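# Bag the orange, tomato and green apple; onion in container

## Task

Get the orange, the tomato and the green apple completely into the bag so each sits between its two layers. At the end the onion must be in the container. The part of the bag holding the fruit must rest on the table. No more than one corner of the bag may lie on an arm's base. No part of the bag may be inside the container, and none may hang more than about a finger's width beyond the table edge.

## Robot and tools

Robot: two arms, left_arm and right_arm. Each ends in a five-finger hand: a right hand on right_arm and its mirror image, a left hand, on left_arm. Base positions in the scene frame are left_arm (-0.046, +0.381, +0.035) m and right_arm (-0.037, -0.254, +0.011) m, both turned very slightly about z. A post stands behind the arms.

Frames. Scene frame: origin at table-top height midway between the arms, +z up, +x out over the table, left_arm toward +y. Image sides do not match arm names. Reported hand positions (metres) and orientation quaternions (wxyz) are in each arm's own base frame. Motion offsets use the axes of that arm's current Hand target. The hand point is a spot 0.05 m in front of the palm. Its +z runs along the straight fingers and its +y points out of the palm. On the right hand +x runs across the palm away from the thumb; on the left hand +x points toward the thumb. Straight fingertips sit 0.06 to 0.07 m past the point along +z and about 0.06 m toward -y. A wrist bracket on the little-finger side can strike objects. Readings may be off by a few cm. Arms often rest 1 to 3 cm (sometimes 5 cm) short of the command, usually low. This sag alone does not mean contact.

One row = 28 numbers, each from -1 to 1, always covering both arms. The order is: left_arm dx, dy, dz, rx, ry, rz, then left hand little, ring, middle, index, thumb_bend, thumb_turn, force_limit, speed. The same fourteen follow for right_arm. The six pose numbers are an offset, not a pose. They count from the arm's Hand target at the start of the action, along that target's own axes. 1.0 equals 0.6 m for dx/dy/dz or 180 degrees for the rotation vector rx/ry/rz. Zeros for all six ask nothing new of that arm. Orientation commands are clipped to 40 degrees from the measured orientation at each step.

Hand numbers are absolute targets, not offsets. For fingers and thumb_bend, -1 is straight and +1 is curled or bent. For thumb_turn, -1 puts the thumb beside the palm and +1 puts it opposite the fingers. force_limit maps -1 to about 0 N and +1 to 10 N at the fingertip (15 N for the two thumb motors); a closing motor stops once that load is reached. speed rises from almost 0 at -1 to full at +0.48 and above. For a soft grasp, close at speed -0.94 or below. With the thumb in front, the hand can enclose objects about 0.035 to 0.065 m thick. To keep a hand unchanged, resend its last executed eight numbers. If it has not yet been commanded, send hand_measured plus hand_force_limit and hand_speed. To grip harder, raise force_limit and send a target more closed than hand_measured. To loosen, send a target more open than hand_measured.

Tools:
- execute_actions(actions, cameras): actions is a list of actions. Each action is a table of up to 15 rows, one per 1/30 s step; if shorter, its final row repeats to fill 15. Every row in an action is measured from that action's starting Hand target, but successive actions build on one another. Images are returned only when actions is empty or cameras names some.
- move(target, speed, blend, blocking, cameras): target is one 28-number row or a list of up to 15 rows. Every row's offsets count from the Hand targets at the moment the move begins, not from the previous row. The hand point follows a straight line and does not avoid obstacles. speed is in m/s (0.002 to 4.3, default 0.25; turning is capped at twice that in rad/s), either one value or one per target. blend, in metres, rounds corners between targets; 0 stops at each target. The whole move is capped at 10 s. With blocking=false, the call returns after about 0.5 s while motion continues.
- wait(seconds 0 to 3600): lets time pass and sends no new command.
- stop(): brakes a running move.
- zoom_image(camera, region=[x0,y0,x1,y1] pixels, at most 504 per side): gives a closer view of the latest image from cam_high, cam_low, cam_left_wrist or cam_right_wrist.
- show_instructions(): displays the reference images.
- finished_scene(scene=1): ends the scene permanently.

Results report each arm's position, quaternion and Hand target, which is the base for that arm's next offsets. They also give joint positions, velocities and torques, plus per-hand hand_measured, hand_stopped_by (moving, target, force, stalled, fault) and hand_load_n. These hand lists follow the motor order above. A positive load means the finger is being pushed open. A load near 0 after gripping suggests the object was lost. A move result also has a move: line, such as done, off_target, moving, held or fault, along with any limits that acted (paced, held). Lines for MOTOR HOT and FAULT warn of heating; at 100 °C that arm goes limp and falls for 30 to 60 s.

Avoid: dropping items even a few mm, letting go of things while they move, fast contact, and shoving fixed or heavy items. Never let anything leave the table. Keep the two hands from pressing or closing on each other. Do not hold stretched or loaded poses long enough to overheat motors. When an arm is pushing on something, send it a target back past its hand point to release.

Each tool is called after "Request:" in YAML: its name, and indented under it one key for each argument.

Reference images:

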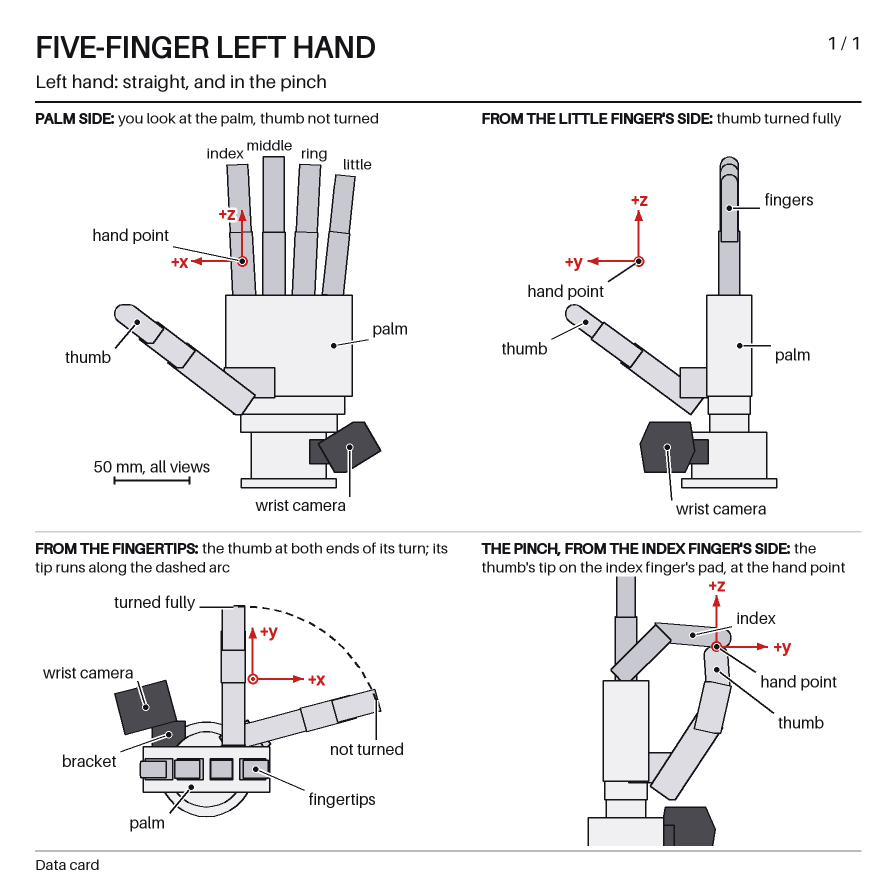

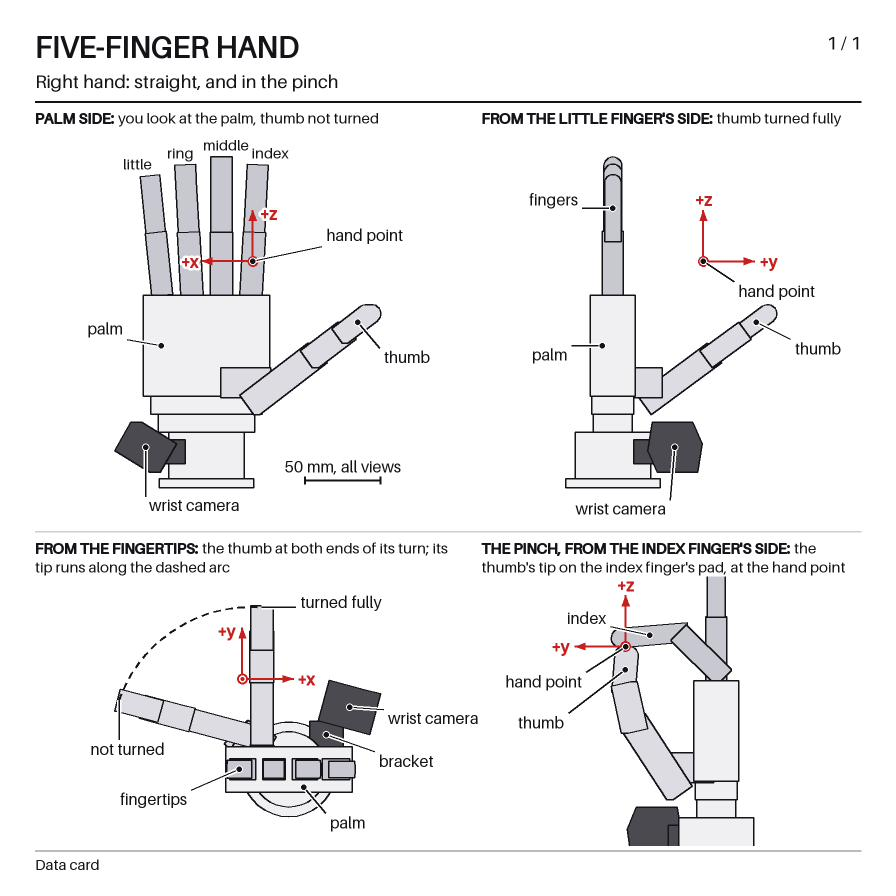

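## Session

Request:
execute_actions:
  actions: []

Scene clock: 0.00 s.
left_arm: end_effector_position=(+0.0517, -0.3083, +0.1605) hand_measured=(-1.000, -1.000, -1.000, -1.000, -1.000, -1.000) hand_load_n=(+0.0, +0.0, +0.0, +0.0, +0.0, +0.0) hand_stopped_by=(target, target, target, target, target, target) hand_force_limit=0.00 hand_speed=-0.80 end_effector_quat_wxyz=(-0.004, +0.600, +0.800, +0.013) | right_arm: end_effector_position=(+0.5183, -0.1614, +0.1199) hand_measured=(-1.000, -1.000, -1.000, -1.000, -1.000, -1.000) hand_load_n=(+0.0, +0.0, +0.0, +0.0, +0.0, +0.0) hand_stopped_by=(target, target, target, target, target, target) hand_force_limit=0.00 hand_speed=-0.80 end_effector_quat_wxyz=(-0.005, +0.869, -0.484, -0.101)
Joint positions: left_arm=[-1.567 1.309 1.08 -1.367 -0.009 1.292] | right_arm=[-0.277 2.121 2 -1.645 -0.056 -0.838]
Joint velocities: within noise
Joint torques (N m): no reading
Motor temperatures (°C): left_arm=[31 33 31 30 27 28] | right_arm=[29 33 32 30 33 30]
Heat: left arm: hottest shoulder 33 °C; right arm: hottest shoulder 33 °C.
Hand target: left_arm +0.0517, -0.3150, +0.1656; +0.001, +0.600, +0.800, +0.006 | right_arm +0.5223, -0.1626, +0.1189; -0.006, +0.870, -0.484, -0.099

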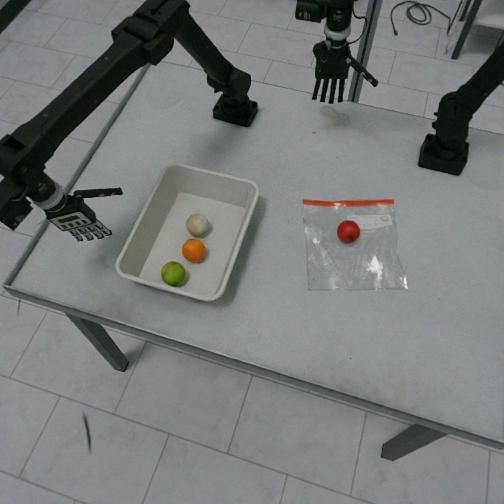

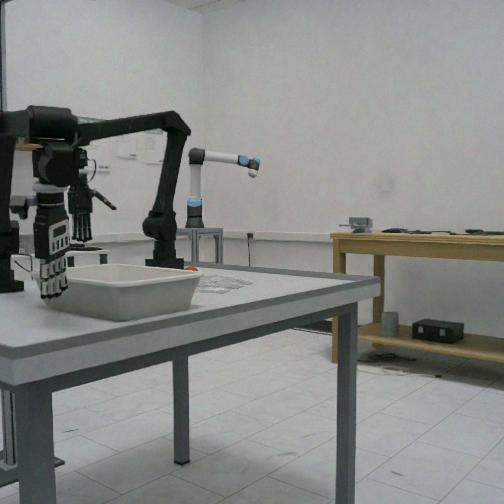

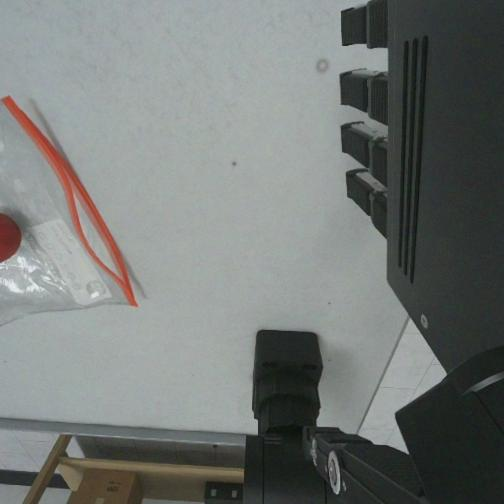

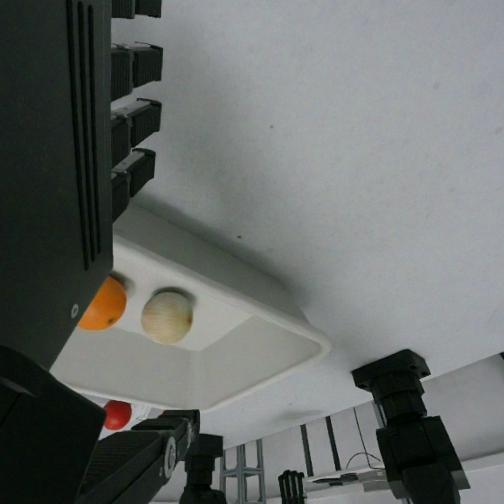

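Request:
zoom_image:
  camera: "cam_high"
  region: [280, 180, 430, 310]

Request:
zoom_image:
  camera: "cam_left_wrist"
  region: [0, 60, 200, 350]

Request:
zoom_image:
  camera: "cam_high"
  region: [100, 150, 280, 310]

Request:
zoom_image:
  camera: "cam_low"
  region: [0, 220, 280, 340]

Scaled by 3.360.

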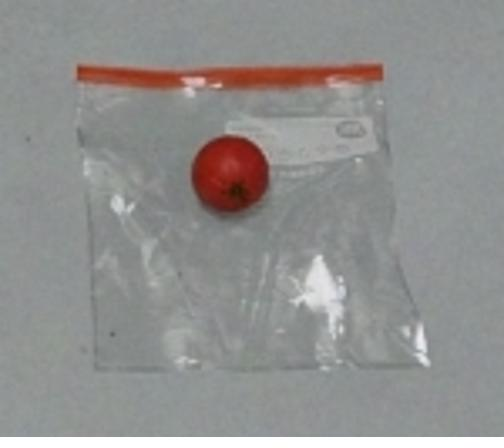

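Scaled by 1.738.

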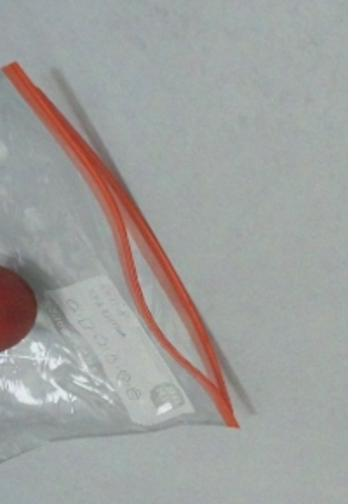

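Scaled by 2.800.

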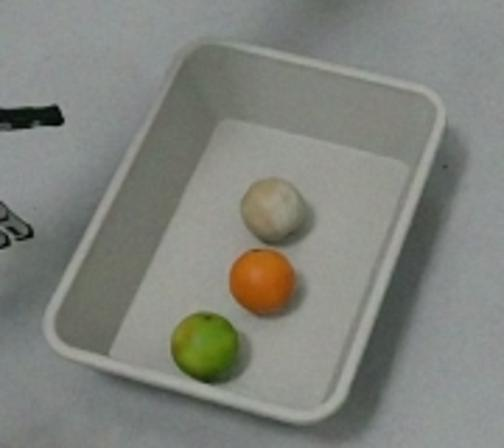

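Scaled by 1.800.

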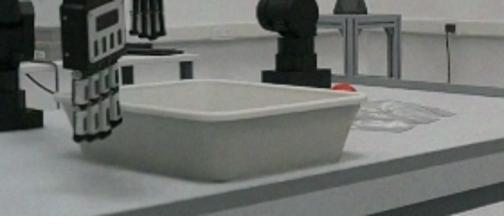

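Request:
move:
  target: [0.12, 0.183, 0, 0,0,0, -1,-1,-1,-1,-1,-1, 0.0, -0.8, 0,0,0,0,0,0, -1,-1,-1,-1,-1,-1, 0.0, -0.8]
  speed: 0.15
  cameras: ["all"]

Scene clock: 16.50 s.
left_arm: end_effector_position=(+0.1366, -0.2214, +0.1700) hand_measured=(-1.000, -1.000, -1.000, -1.000, -1.000, -1.000) hand_load_n=(+0.0, +0.0, +0.0, -0.5, +0.0, +0.0) hand_stopped_by=(target, target, target, target, target, target) hand_force_limit=0.00 hand_speed=-0.80 end_effector_quat_wxyz=(+0.007, +0.600, +0.800, +0.003) | right_arm: end_effector_position=(+0.5183, -0.1614, +0.1199) hand_measured=(-1.000, -1.000, -1.000, -1.000, -1.000, -1.000) hand_load_n=(-0.5, +0.0, +0.0, +0.0, +0.0, +0.0) hand_stopped_by=(target, target, target, target, target, target) hand_force_limit=0.00 hand_speed=-0.80 end_effector_quat_wxyz=(-0.005, +0.869, -0.484, -0.101)
Joint positions: left_arm=[-1.262 1.078 0.923 -1.409 -0.012 1.596] | right_arm=[-0.277 2.121 2 -1.645 -0.056 -0.838]
Joint torques (N m): left_arm=[-0.15 -5.6 10 -0.4 0.01 0.14] | right_arm=[0.38 -14.68 10.14 0.31 -0.04 -0.04]
Heat: left arm: hottest elbow 34 °C; right arm: hottest shoulder 34 °C.
Hand target: left_arm +0.1371, -0.2150, +0.1673; +0.001, +0.600, +0.800, +0.007 | right_arm +0.5223, -0.1626, +0.1189; -0.006, +0.870, -0.484, -0.099
Off the commanded pose: left_arm 0.007 m, 1 deg | right_arm 0.004 m, 0 deg.
move: done

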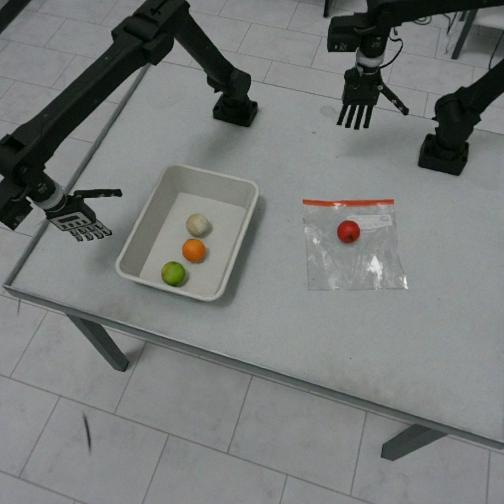

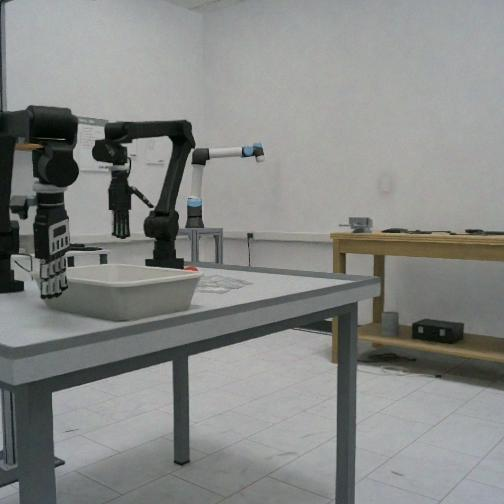

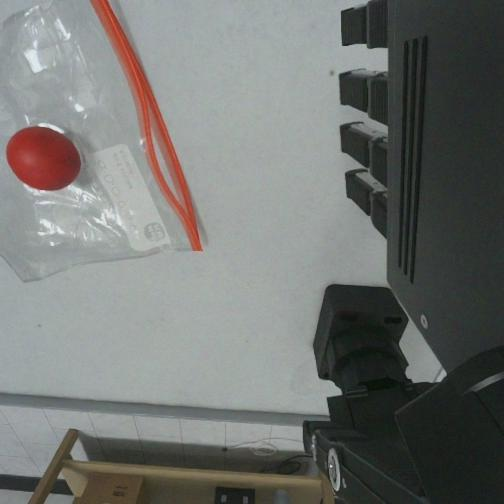

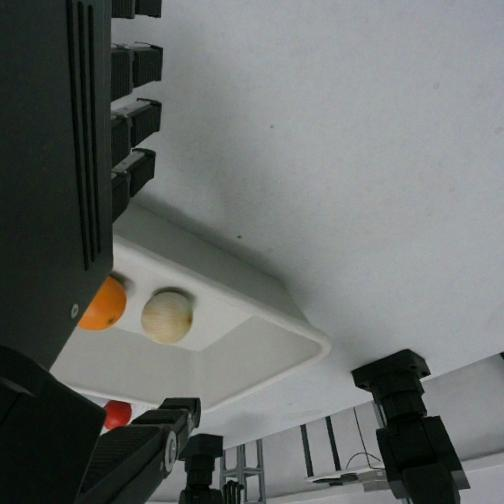

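Request:
zoom_image:
  camera: "cam_left_wrist"
  region: [0, 0, 230, 290]

Request:
zoom_image:
  camera: "cam_left_wrist"
  region: [90, 0, 220, 260]

Request:
zoom_image:
  camera: "cam_low"
  region: [140, 250, 270, 310]

Scaled by 1.738.

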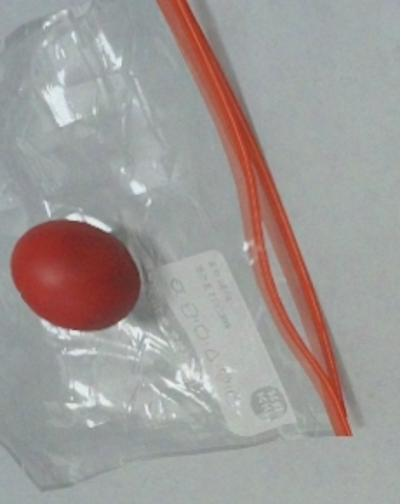

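Scaled by 1.938.

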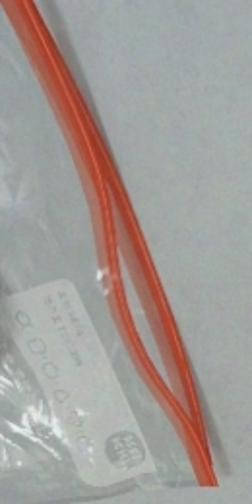

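Scaled by 3.877.

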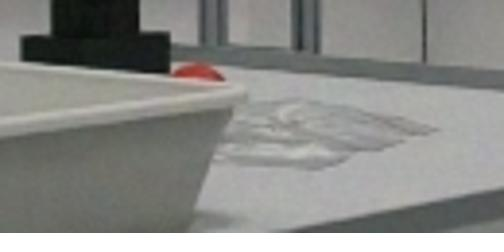

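Request:
move:
  target:
    - [0.06, -0.086, -0.083, 0,0,0, -1,-1,-1,-1,-1,-1, 0.0, -0.8, -0.169,0.087,-0.236,0.08,0.003,-0.042, -0.7,-0.7,-0.7,-0.7,-1,1, 0.0, 0.0]
    - [0.06, -0.086, -0.083, 0,0,0, -1,-1,-1,-1,-1,-1, 0.0, -0.8, -0.883,-0.130,-0.056,0.2624,0.0101,-0.1410, -0.7,-0.7,-0.7,-0.7,-1,1, 0.0, 0.0]
  speed: 0.25
  blend: [0.05, 0]
  cameras: ["all"]

Scene clock: 47.10 s.
left_arm: end_effector_position=(+0.0790, -0.1828, +0.1973) hand_measured=(-1.000, -1.000, -1.000, -1.000, -1.000, -1.000) hand_load_n=(+0.0, +0.0, +0.0, +0.0, +0.0, +0.0) hand_stopped_by=(target, target, target, target, target, target) hand_force_limit=0.00 hand_speed=-0.80 end_effector_quat_wxyz=(-0.018, +0.598, +0.801, +0.025) | right_arm: end_effector_position=(+0.3189, +0.3211, +0.2390) hand_measured=(-0.700, -0.700, -0.700, -0.700, -1.000, +1.000) hand_load_n=(+0.0, +0.0, +0.0, +0.0, +0.0, +0.0) hand_stopped_by=(target, target, target, target, target, target) hand_force_limit=0.00 hand_speed=0.00 end_effector_quat_wxyz=(-0.360, +0.883, -0.280, +0.115)
Joint positions: left_arm=[-1.447 0.977 0.923 -1.578 -0.01 1.407] | right_arm=[0.666 1.172 1.089 -0.733 -0.2 -0.211]
Joint torques (N m): left_arm=[-1.73 -4.54 15.51 -0.61 0.02 -0.04] | right_arm=[-0.15 -5.42 9.95 2.95 -0.03 0.02]
Heat: left arm: hottest elbow 35 °C; right arm: hottest elbow 36 °C.
Hand target: left_arm +0.0770, -0.1954, +0.2167; +0.001, +0.600, +0.800, +0.006 | right_arm +0.3218, +0.3206, +0.2389; -0.364, +0.879, -0.285, +0.119
Off the commanded pose: left_arm 0.023 m, 3 deg | right_arm 0.003 m, 1 deg.
move: off_target (left_arm)

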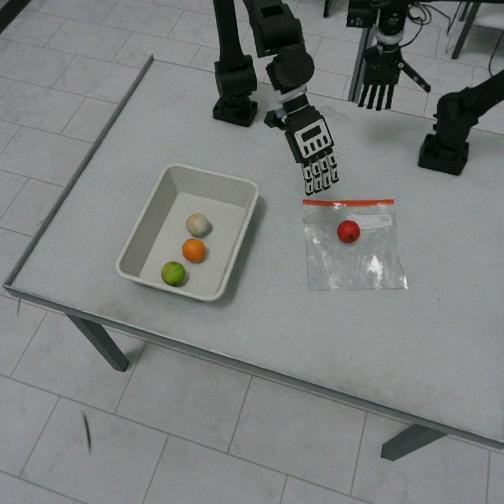

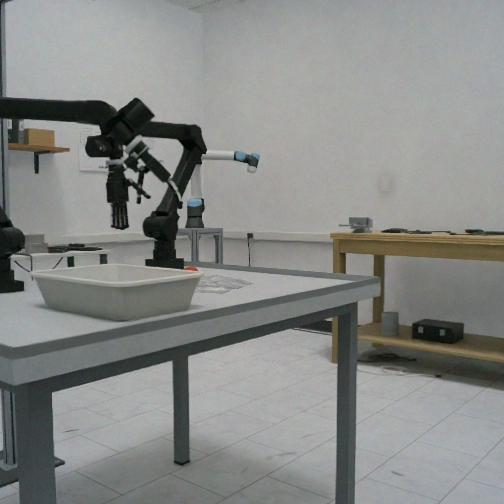

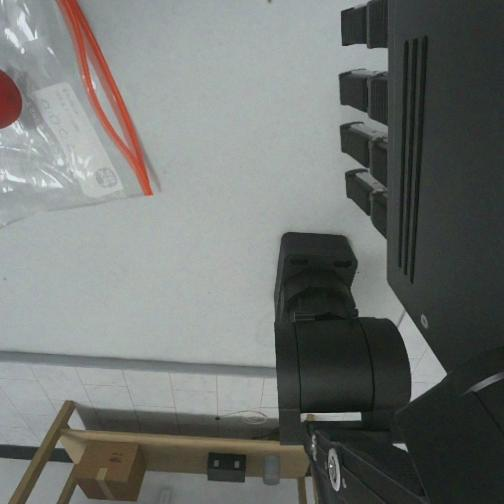

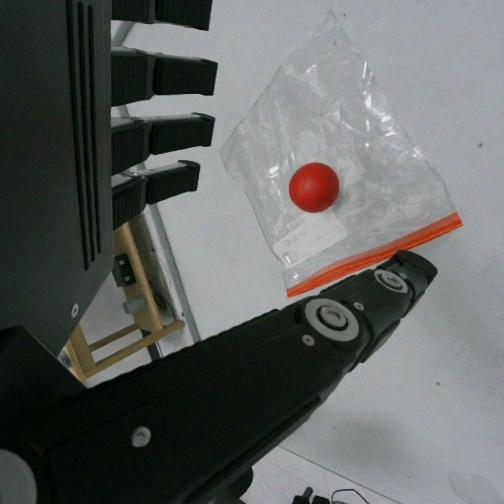

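Request:
move:
  target: [0,0,0, 0,0,0, -1,-1,-1,-1,-1,-1, 0.0, -0.8, -0.105,0.018,0.215,0,0,0, -0.7,-0.7,-0.7,-0.7,-1,1, 0.0, 0.0]
  speed: 0.2
  cameras: ["all"]

Scene clock: 54.83 s.
left_arm: end_effector_position=(+0.0790, -0.1828, +0.1973) hand_measured=(-1.000, -1.000, -1.000, -1.000, -1.000, -1.000) hand_load_n=(+0.0, +0.0, +0.0, +0.0, +0.0, +0.0) hand_stopped_by=(target, target, target, target, target, target) hand_force_limit=0.00 hand_speed=-0.80 end_effector_quat_wxyz=(-0.018, +0.598, +0.801, +0.025) | right_arm: end_effector_position=(+0.3190, +0.4208, +0.1408) hand_measured=(-0.700, -0.700, -0.700, -0.700, -1.000, +1.000) hand_load_n=(+0.0, +0.0, +0.0, +0.0, +0.0, +0.0) hand_stopped_by=(target, target, target, target, target, target) hand_force_limit=0.00 hand_speed=0.00 end_effector_quat_wxyz=(-0.360, +0.881, -0.283, +0.118)
Joint positions: left_arm=[-1.447 0.977 0.923 -1.578 -0.01 1.407] | right_arm=[0.849 1.414 1.037 -0.419 -0.066 -0.073]
Joint torques (N m): left_arm=[-1.73 -4.48 15.54 -0.61 0.01 -0.03] | right_arm=[0.62 -7.41 10.07 2.99 0.05 0.02]
Motor temperatures (°C): left_arm=[31 33 36 30 27 28] | right_arm=[29 35 37 29 32 29]
Heat: left arm: hottest elbow 36 °C; right arm: hottest elbow 37 °C.
Hand target: left_arm +0.0770, -0.1954, +0.2167; +0.001, +0.600, +0.800, +0.006 | right_arm +0.3201, +0.4252, +0.1401; -0.364, +0.879, -0.285, +0.119
Off the commanded pose: left_arm 0.023 m, 3 deg | right_arm 0.005 m, 1 deg.
move: done

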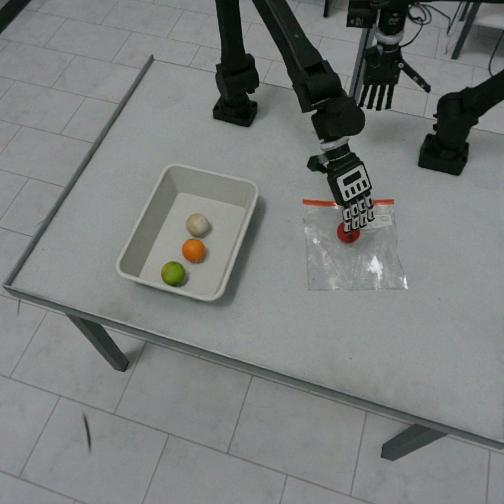

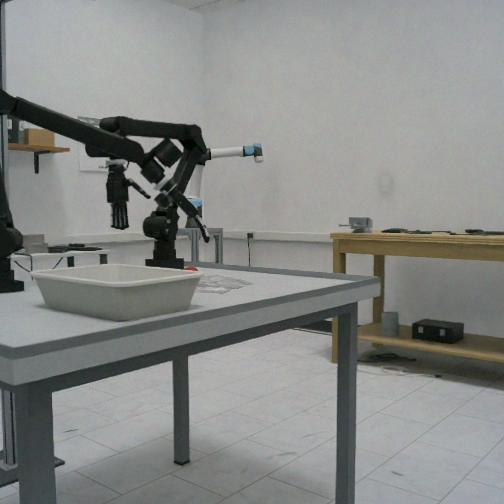

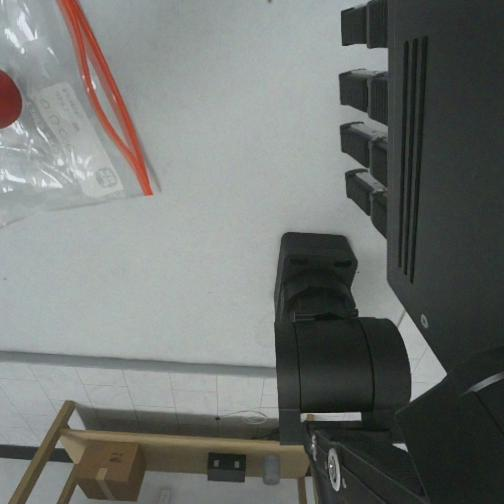

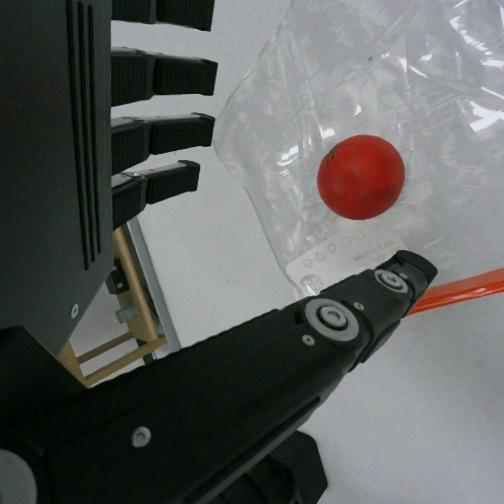

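Request:
move:
  target: [0,0,0, 0,0,0, -1,-1,-1,-1,-1,-1, 0.0, -0.8, 0.007,0.1,0.1,0,0,0, -0.7,-0.7,-0.7,-0.7,-1,1, 0.0, 0.0]
  speed: 0.1
  cameras: ["cam_high","cam_right_wrist"]

Scene clock: 58.50 s.
left_arm: end_effector_position=(+0.0790, -0.1828, +0.1973) hand_measured=(-1.000, -1.000, -1.000, -1.000, -1.000, -1.000) hand_load_n=(+0.0, +0.0, +0.0, +0.0, +0.0, +0.0) hand_stopped_by=(target, target, target, target, target, target) hand_force_limit=0.00 hand_speed=-0.80 end_effector_quat_wxyz=(-0.018, +0.598, +0.801, +0.025) | right_arm: end_effector_position=(+0.3208, +0.4234, +0.0617) hand_measured=(-0.700, -0.700, -0.700, -0.700, -1.000, +1.000) hand_load_n=(+0.0, +0.0, +0.0, +0.0, +0.0, +0.0) hand_stopped_by=(target, target, target, target, target, target) hand_force_limit=0.00 hand_speed=0.00 end_effector_quat_wxyz=(-0.365, +0.879, -0.282, +0.119)
Joint positions: left_arm=[-1.447 0.977 0.923 -1.578 -0.01 1.407] | right_arm=[0.849 1.524 0.916 -0.178 -0.067 -0.072]
Joint torques (N m): left_arm=[-1.73 -4.48 15.51 -0.61 0.01 -0.03] | right_arm=[-0.15 -7.41 8.75 3 -0.14 -0.04]
Heat: left arm: hottest elbow 36 °C; right arm: hottest elbow 37 °C.
Hand target: left_arm +0.0770, -0.1954, +0.2167; +0.001, +0.600, +0.800, +0.006 | right_arm +0.3237, +0.4228, +0.0554; -0.364, +0.879, -0.285, +0.119
Off the commanded pose: left_arm 0.023 m, 3 deg | right_arm 0.007 m, 0 deg.
move: done

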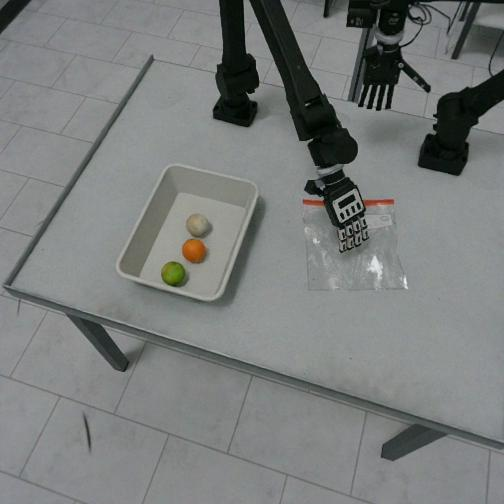

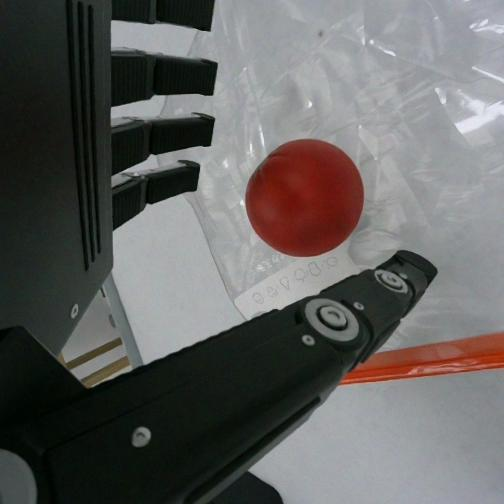

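Request:
move:
  target: [0,0,0, 0,0,0, -1,-1,-1,-1,-1,-1, 0.0, -0.8, 0.0,0.045,0.035,0,0,0, -0.7,-0.7,-0.7,-0.7,-1,1, 0.0, 0.0]
  speed: 0.08
  cameras: ["cam_high","cam_right_wrist"]

Scene clock: 60.97 s.
left_arm: end_effector_position=(+0.0790, -0.1828, +0.1973) hand_measured=(-1.000, -1.000, -1.000, -1.000, -1.000, -1.000) hand_load_n=(+0.0, +0.0, +0.0, +0.0, +0.0, +0.0) hand_stopped_by=(target, target, target, target, target, target) hand_force_limit=0.00 hand_speed=-0.80 end_effector_quat_wxyz=(-0.018, +0.598, +0.801, +0.025) | right_arm: end_effector_position=(+0.3179, +0.4203, +0.0267) hand_measured=(-0.700, -0.700, -0.700, -0.700, -1.000, +1.000) hand_load_n=(+0.0, +0.0, +0.0, +0.0, +0.0, +0.0) hand_stopped_by=(target, target, target, target, target, target) hand_force_limit=0.00 hand_speed=0.00 end_effector_quat_wxyz=(-0.364, +0.880, -0.282, +0.119)
Joint positions: left_arm=[-1.447 0.977 0.923 -1.578 -0.01 1.407] | right_arm=[0.849 1.578 0.867 -0.075 -0.068 -0.072]
Joint torques (N m): left_arm=[-1.73 -4.48 15.51 -0.59 0.01 -0.03] | right_arm=[-0.26 -7.71 8.24 3.02 -0.13 -0.04]
Heat: left arm: hottest elbow 36 °C; right arm: hottest elbow 37 °C.
Hand target: left_arm +0.0770, -0.1954, +0.2167; +0.001, +0.600, +0.800, +0.006 | right_arm +0.3211, +0.4192, +0.0213; -0.364, +0.879, -0.285, +0.119
Off the commanded pose: left_arm 0.023 m, 3 deg | right_arm 0.006 m, 0 deg.
move: done

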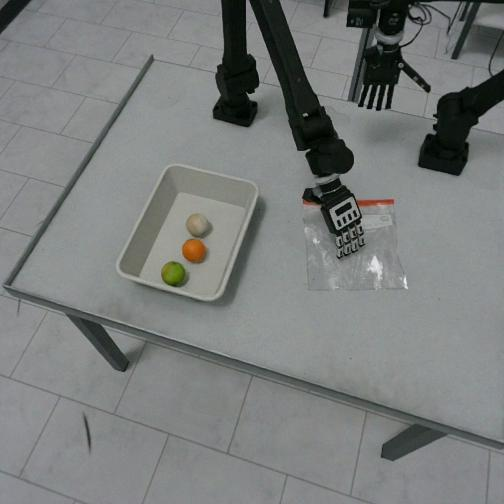

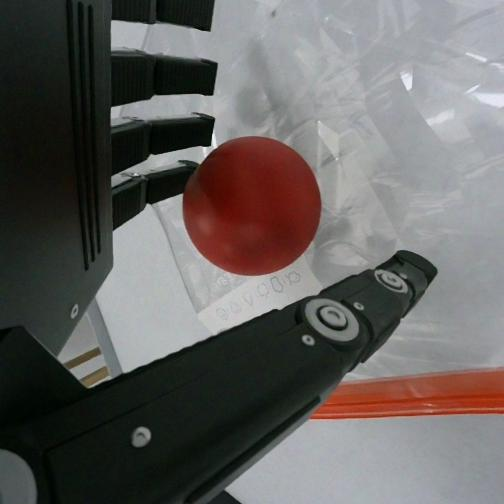

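Request:
move:
  target: [0,0,0, 0,0,0, -1,-1,-1,-1,-1,-1, 0.0, -0.8, 0,0,0,0,0,0, -0.2,-0.2,0.2,0.2,0.0,1, -0.6, -0.9]
  cameras: ["cam_high","cam_right_wrist"]

Scene clock: 64.57 s.
left_arm: end_effector_position=(+0.0790, -0.1828, +0.1973) hand_measured=(-1.000, -1.000, -1.000, -1.000, -1.000, -1.000) hand_load_n=(+0.0, +0.0, +0.0, +0.0, +0.0, +0.0) hand_stopped_by=(target, target, target, target, target, target) hand_force_limit=0.00 hand_speed=-0.80 end_effector_quat_wxyz=(-0.018, +0.598, +0.801, +0.025) | right_arm: end_effector_position=(+0.3178, +0.4203, +0.0267) hand_measured=(-0.200, -0.200, -0.106, -0.152, -0.718, +1.000) hand_load_n=(+0.0, +0.0, +2.0, +1.5, +4.5, +0.5) hand_stopped_by=(target, target, force, force, force, target) hand_force_limit=-0.60 hand_speed=-0.90 end_effector_quat_wxyz=(-0.364, +0.880, -0.282, +0.118)
Joint positions: left_arm=[-1.447 0.977 0.923 -1.578 -0.01 1.407] | right_arm=[0.849 1.578 0.867 -0.075 -0.068 -0.072]
Joint torques (N m): left_arm=[-1.73 -4.48 15.51 -0.62 0.01 -0.04] | right_arm=[-0.21 -7.65 8.24 3 -0.12 -0.05]
Heat: left arm: hottest elbow 37 °C; right arm: hottest elbow 37 °C.
Hand target: left_arm +0.0770, -0.1954, +0.2167; +0.001, +0.600, +0.800, +0.006 | right_arm +0.3211, +0.4192, +0.0213; -0.364, +0.879, -0.285, +0.119
Off the commanded pose: left_arm 0.023 m, 3 deg | right_arm 0.006 m, 0 deg.
move: done

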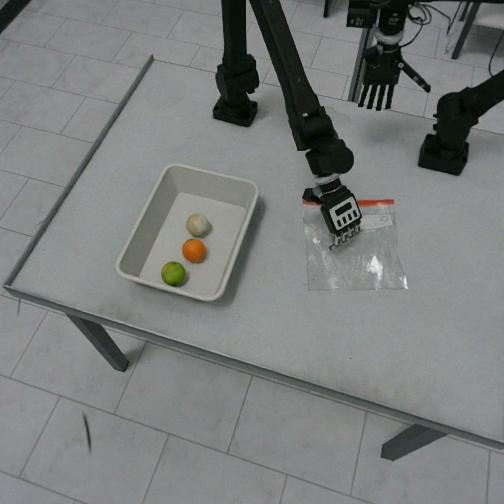

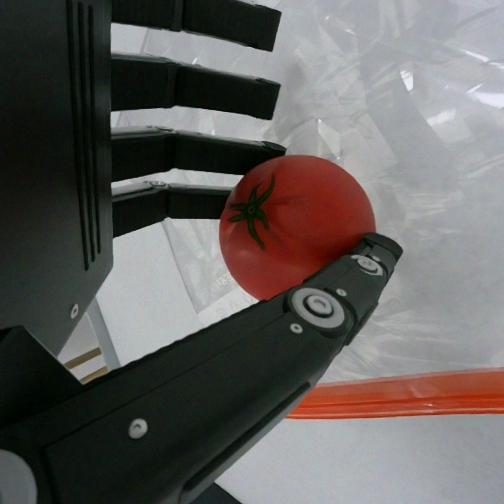

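Request:
move:
  target: [0,0,0, 0,0,0, -1,-1,-1,-1,-1,-1, 0.0, -0.8, 0,-0.06,-0.06,0,0,0, -0.2,-0.2,0.2,0.2,0.0,1, -0.6, -0.9]
  speed: 0.08
  cameras: ["cam_high","cam_right_wrist"]

Scene clock: 66.40 s.
left_arm: end_effector_position=(+0.0790, -0.1828, +0.1973) hand_measured=(-1.000, -1.000, -1.000, -1.000, -1.000, -1.000) hand_load_n=(+0.0, +0.0, +0.0, +0.0, +0.0, +0.0) hand_stopped_by=(target, target, target, target, target, target) hand_force_limit=0.00 hand_speed=-0.80 end_effector_quat_wxyz=(-0.018, +0.598, +0.801, +0.025) | right_arm: end_effector_position=(+0.3098, +0.4112, +0.0565) hand_measured=(-0.200, -0.200, -0.106, -0.152, -0.718, +1.000) hand_load_n=(+0.0, +0.0, +2.0, +1.5, +5.0, +0.5) hand_stopped_by=(target, target, force, force, force, target) hand_force_limit=-0.60 hand_speed=-0.90 end_effector_quat_wxyz=(-0.353, +0.884, -0.284, +0.113)
Joint positions: left_arm=[-1.447 0.977 0.923 -1.578 -0.01 1.407] | right_arm=[0.849 1.503 0.889 -0.2 -0.068 -0.072]
Joint torques (N m): left_arm=[-1.73 -4.48 15.53 -0.59 0.01 -0.04] | right_arm=[-0.26 -8.35 12.04 1.81 -0.12 -0.05]
Heat: left arm: hottest elbow 37 °C; right arm: hottest elbow 37 °C.
Hand target: left_arm +0.0770, -0.1954, +0.2167; +0.001, +0.600, +0.800, +0.006 | right_arm +0.3211, +0.4193, +0.0721; -0.364, +0.879, -0.285, +0.119
Off the commanded pose: left_arm 0.023 m, 3 deg | right_arm 0.021 m, 2 deg.
move: off_target (right_arm)

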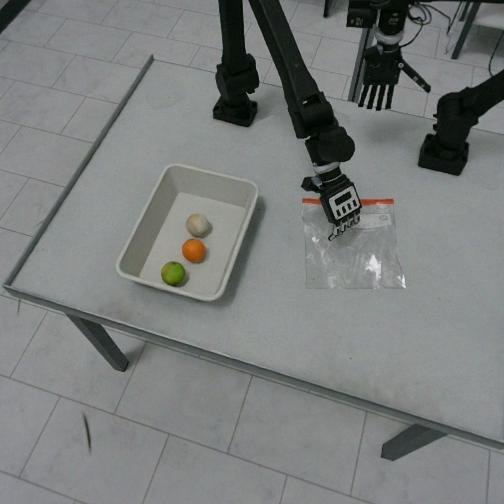

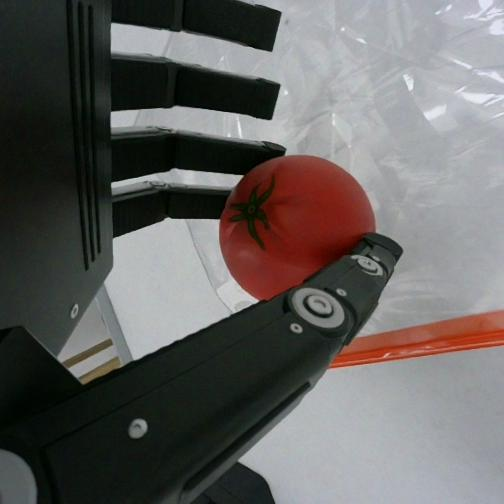

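Request:
move:
  target: [0,0,0, 0,0,0, -1,-1,-1,-1,-1,-1, 0.0, -0.8, -0.018,0.181,-0.2915,0,0,0, -0.2,-0.2,0.2,0.2,0.0,1, -0.6, -0.9]
  speed: 0.15
  cameras: ["all"]

Scene clock: 70.27 s.
left_arm: end_effector_position=(+0.0790, -0.1828, +0.1973) hand_measured=(-1.000, -1.000, -1.000, -1.000, -1.000, -1.000) hand_load_n=(+0.0, +0.0, +0.0, +0.0, +0.0, +0.0) hand_stopped_by=(target, target, target, target, target, target) hand_force_limit=0.00 hand_speed=-0.80 end_effector_quat_wxyz=(-0.018, +0.598, +0.801, +0.025) | right_arm: end_effector_position=(+0.1947, +0.2683, +0.1237) hand_measured=(-0.200, -0.200, -0.106, -0.152, -0.718, +1.000) hand_load_n=(+0.0, +0.0, +2.0, +1.5, +4.5, +0.5) hand_stopped_by=(target, target, force, force, force, target) hand_force_limit=-0.60 hand_speed=-0.90 end_effector_quat_wxyz=(-0.372, +0.876, -0.283, +0.120)
Joint positions: left_arm=[-1.447 0.977 0.923 -1.578 -0.01 1.407] | right_arm=[0.812 0.823 0.556 -0.505 -0.096 -0.092]
Joint torques (N m): left_arm=[-1.67 -4.48 15.51 -0.61 0.01 -0.03] | right_arm=[-0.5 -0.73 9.92 1.88 -0.15 -0.11]
Heat: left arm: hottest elbow 37 °C; right arm: hottest elbow 37 °C.
Hand target: left_arm +0.0770, -0.1954, +0.2167; +0.001, +0.600, +0.800, +0.006 | right_arm +0.1945, +0.2633, +0.1189; -0.364, +0.879, -0.285, +0.119
Off the commanded pose: left_arm 0.023 m, 3 deg | right_arm 0.007 m, 1 deg.
move: done

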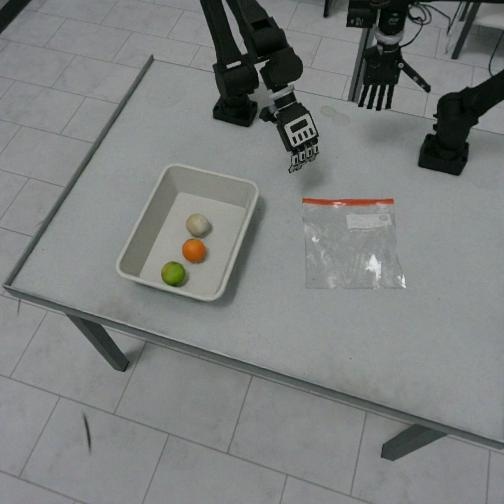

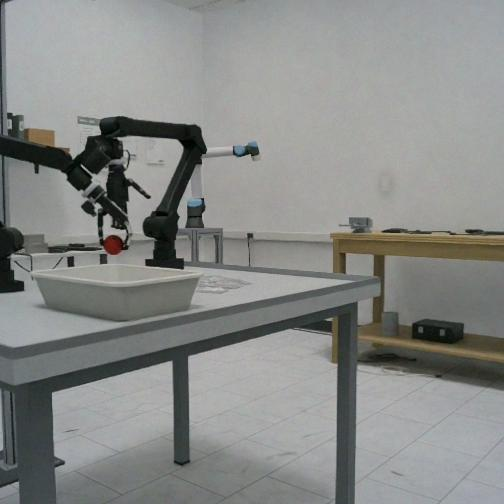

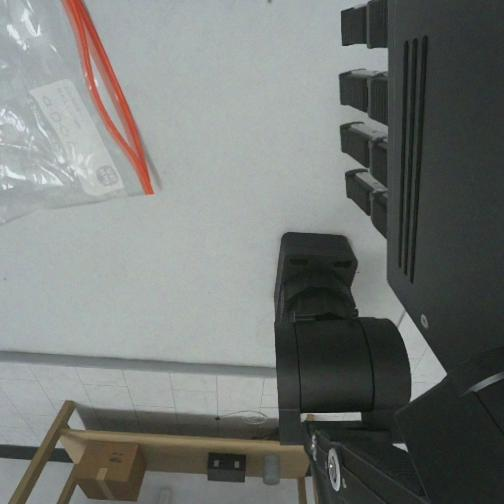

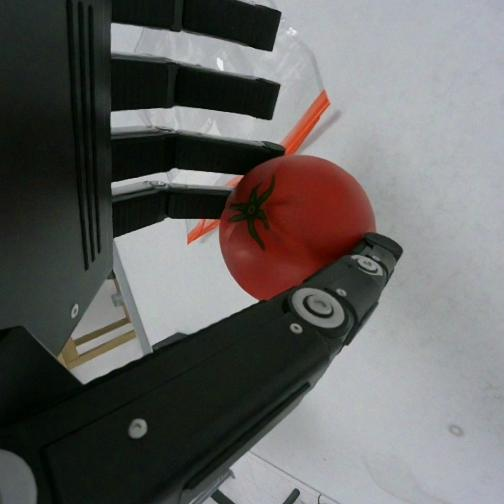

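Request:
move:
  target: [-0.080,0.148,0.221, 0,0,0, 1,1,0,0,-1,1, 0.0, 0.0, 0.180,0.029,-0.0995,0,0,0, -0.2,-0.2,0.2,0.2,0.0,1, -0.6, -0.9]
  speed: 0.15
  cameras: ["all"]

Scene clock: 77.83 s.
left_arm: end_effector_position=(+0.1746, -0.2183, +0.0898) hand_measured=(+1.000, +1.000, +0.000, +0.000, -1.000, +1.000) hand_load_n=(+0.0, +0.0, +0.0, +0.0, +0.0, +0.0) hand_stopped_by=(target, target, target, target, target, target) hand_force_limit=0.00 hand_speed=0.00 end_effector_quat_wxyz=(+0.003, +0.601, +0.799, +0.005) | right_arm: end_effector_position=(+0.2396, +0.1544, +0.1339) hand_measured=(-0.200, -0.200, -0.106, -0.152, -0.718, +1.000) hand_load_n=(+0.0, +0.0, +2.5, +1.5, +5.0, +0.0) hand_stopped_by=(target, target, force, force, force, target) hand_force_limit=-0.60 hand_speed=-0.90 end_effector_quat_wxyz=(-0.359, +0.880, -0.290, +0.110)
Joint positions: left_arm=[-1.135 1.182 0.78 -1.168 -0.011 1.725] | right_arm=[0.279 0.782 0.593 -0.734 -0.451 -0.501]
Joint torques (N m): left_arm=[-0.03 -5.66 9.51 0.36 -0.07 0.13] | right_arm=[-0.03 0.21 13.85 1.61 -0.37 -0.12]
Heat: left arm: hottest elbow 38 °C; right arm: hottest elbow 38 °C.
Hand target: left_arm +0.1770, -0.2154, +0.0849; +0.001, +0.600, +0.800, +0.007 | right_arm +0.2497, +0.1558, +0.1488; -0.364, +0.879, -0.285, +0.118
Off the commanded pose: left_arm 0.006 m, 0 deg | right_arm 0.018 m, 1 deg.
move: off_target (right_arm)

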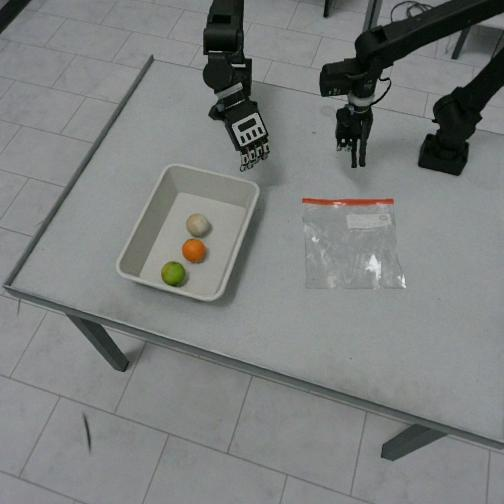

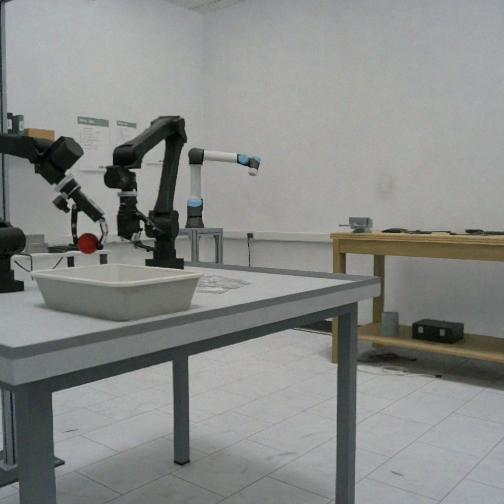

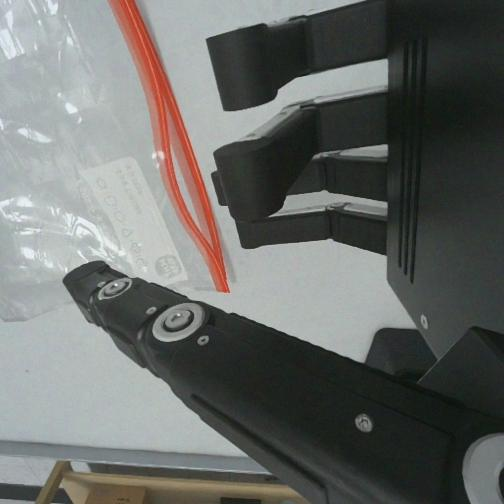

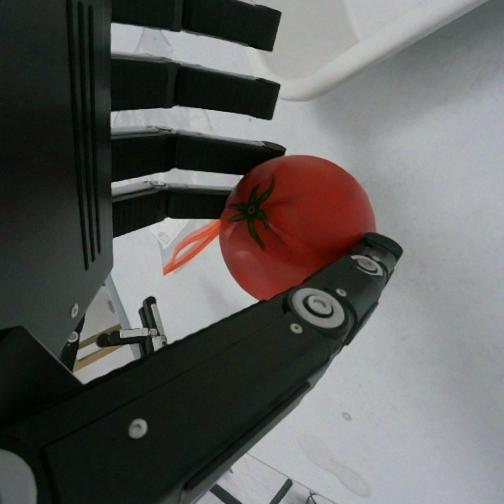

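Request:
zoom_image:
  camera: "cam_left_wrist"
  region: [80, 60, 280, 320]

Request:
zoom_image:
  camera: "cam_high"
  region: [290, 130, 420, 300]

Request:
zoom_image:
  camera: "cam_right_wrist"
  region: [140, 200, 240, 300]

Scaled by 1.938.

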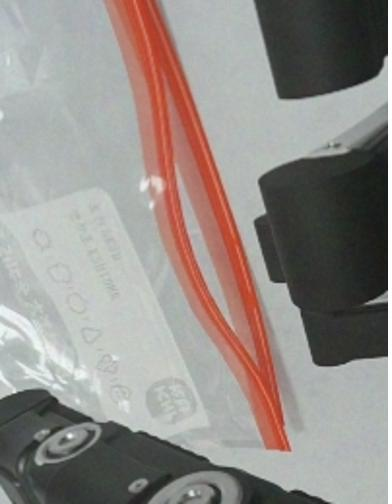

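Scaled by 2.965.

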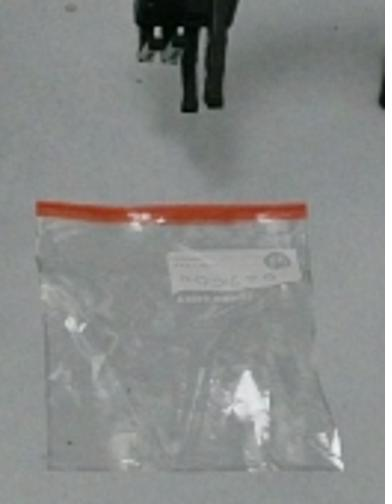

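Scaled by 5.040.

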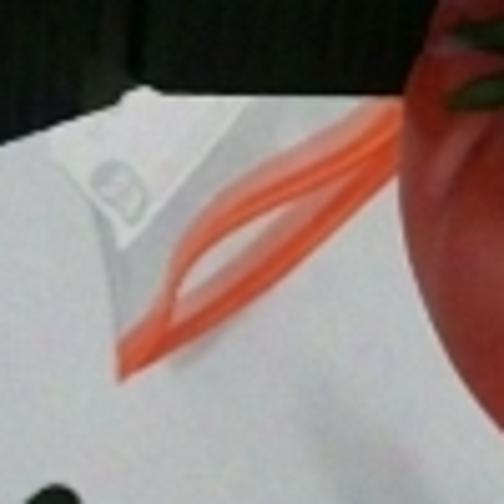

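Request:
move:
  target: [0,0,0.10, 0,0,0, 1,1,0,0,-1,1, 0.0, 0.0, 0,0,0,0,0,0, -0.2,-0.2,0.2,0.2,0.0,1, -0.6, -0.9]
  speed: 0.1
  cameras: ["all"]

Request:
zoom_image:
  camera: "cam_right_wrist"
  region: [120, 200, 240, 320]

Request:
zoom_image:
  camera: "cam_low"
  region: [100, 180, 220, 280]

Scene clock: 88.83 s.
left_arm: end_effector_position=(+0.1752, -0.2190, +0.0303) hand_measured=(+1.000, +1.000, +0.000, +0.000, -1.000, +1.000) hand_load_n=(+0.0, +0.0, +0.0, +0.0, -0.5, +0.0) hand_stopped_by=(target, target, target, target, target, target) hand_force_limit=0.00 hand_speed=0.00 end_effector_quat_wxyz=(+0.005, +0.602, +0.799, +0.004) | right_arm: end_effector_position=(+0.2397, +0.1543, +0.1339) hand_measured=(-0.200, -0.200, -0.106, -0.152, -0.718, +1.000) hand_load_n=(+0.0, +0.0, +2.0, +1.5, +4.5, +0.5) hand_stopped_by=(target, target, force, force, force, target) hand_force_limit=-0.60 hand_speed=-0.90 end_effector_quat_wxyz=(-0.359, +0.880, -0.290, +0.110)
Joint positions: left_arm=[-1.134 1.275 0.678 -0.969 -0.011 1.728] | right_arm=[0.279 0.782 0.593 -0.734 -0.451 -0.502]
Joint torques (N m): left_arm=[0.09 -5.77 8.61 0.35 -0.06 0.15] | right_arm=[-0.09 0.21 13.85 1.61 -0.37 -0.12]
Heat: left arm: hottest elbow 37 °C; right arm: hottest elbow 38 °C.
Hand target: left_arm +0.1774, -0.2148, +0.0248; +0.001, +0.600, +0.800, +0.007 | right_arm +0.2498, +0.1558, +0.1488; -0.364, +0.879, -0.285, +0.119
Off the commanded pose: left_arm 0.007 m, 1 deg | right_arm 0.018 m, 1 deg.
move: done

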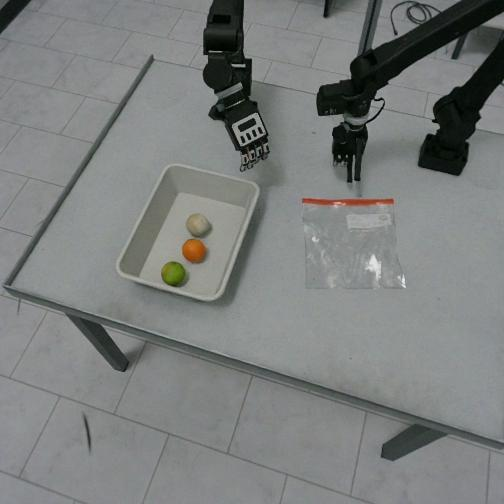

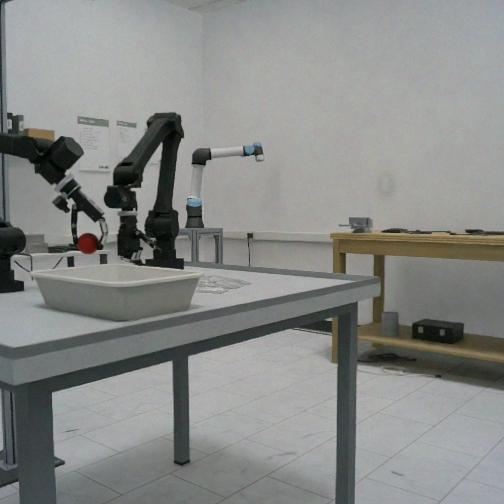

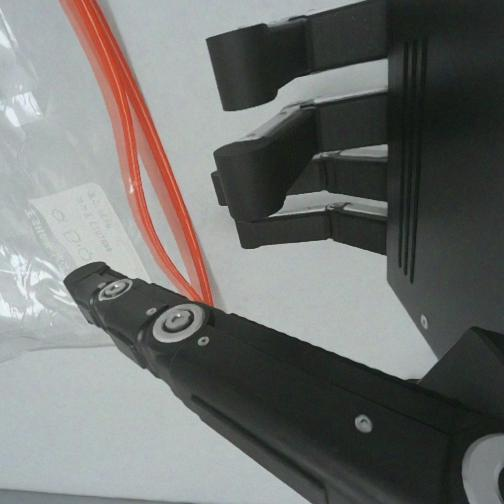

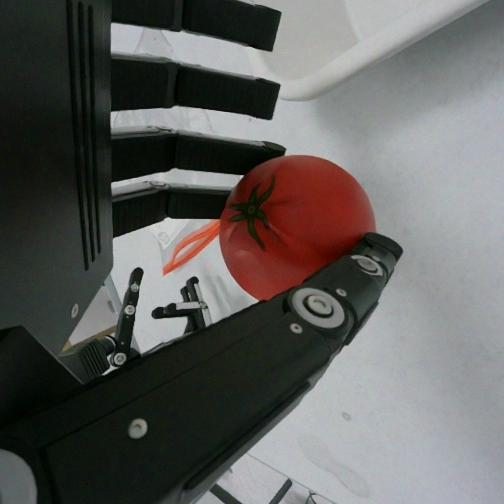

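Scaled by 4.200.

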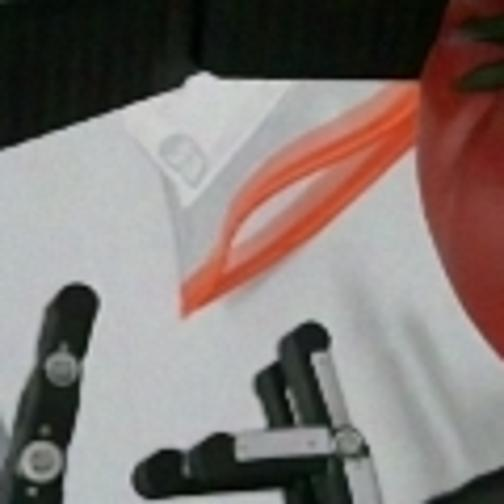

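Scaled by 4.200.

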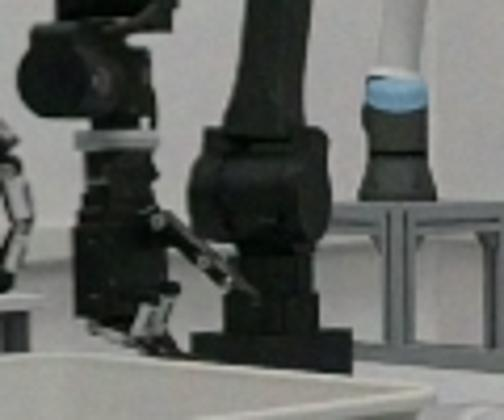

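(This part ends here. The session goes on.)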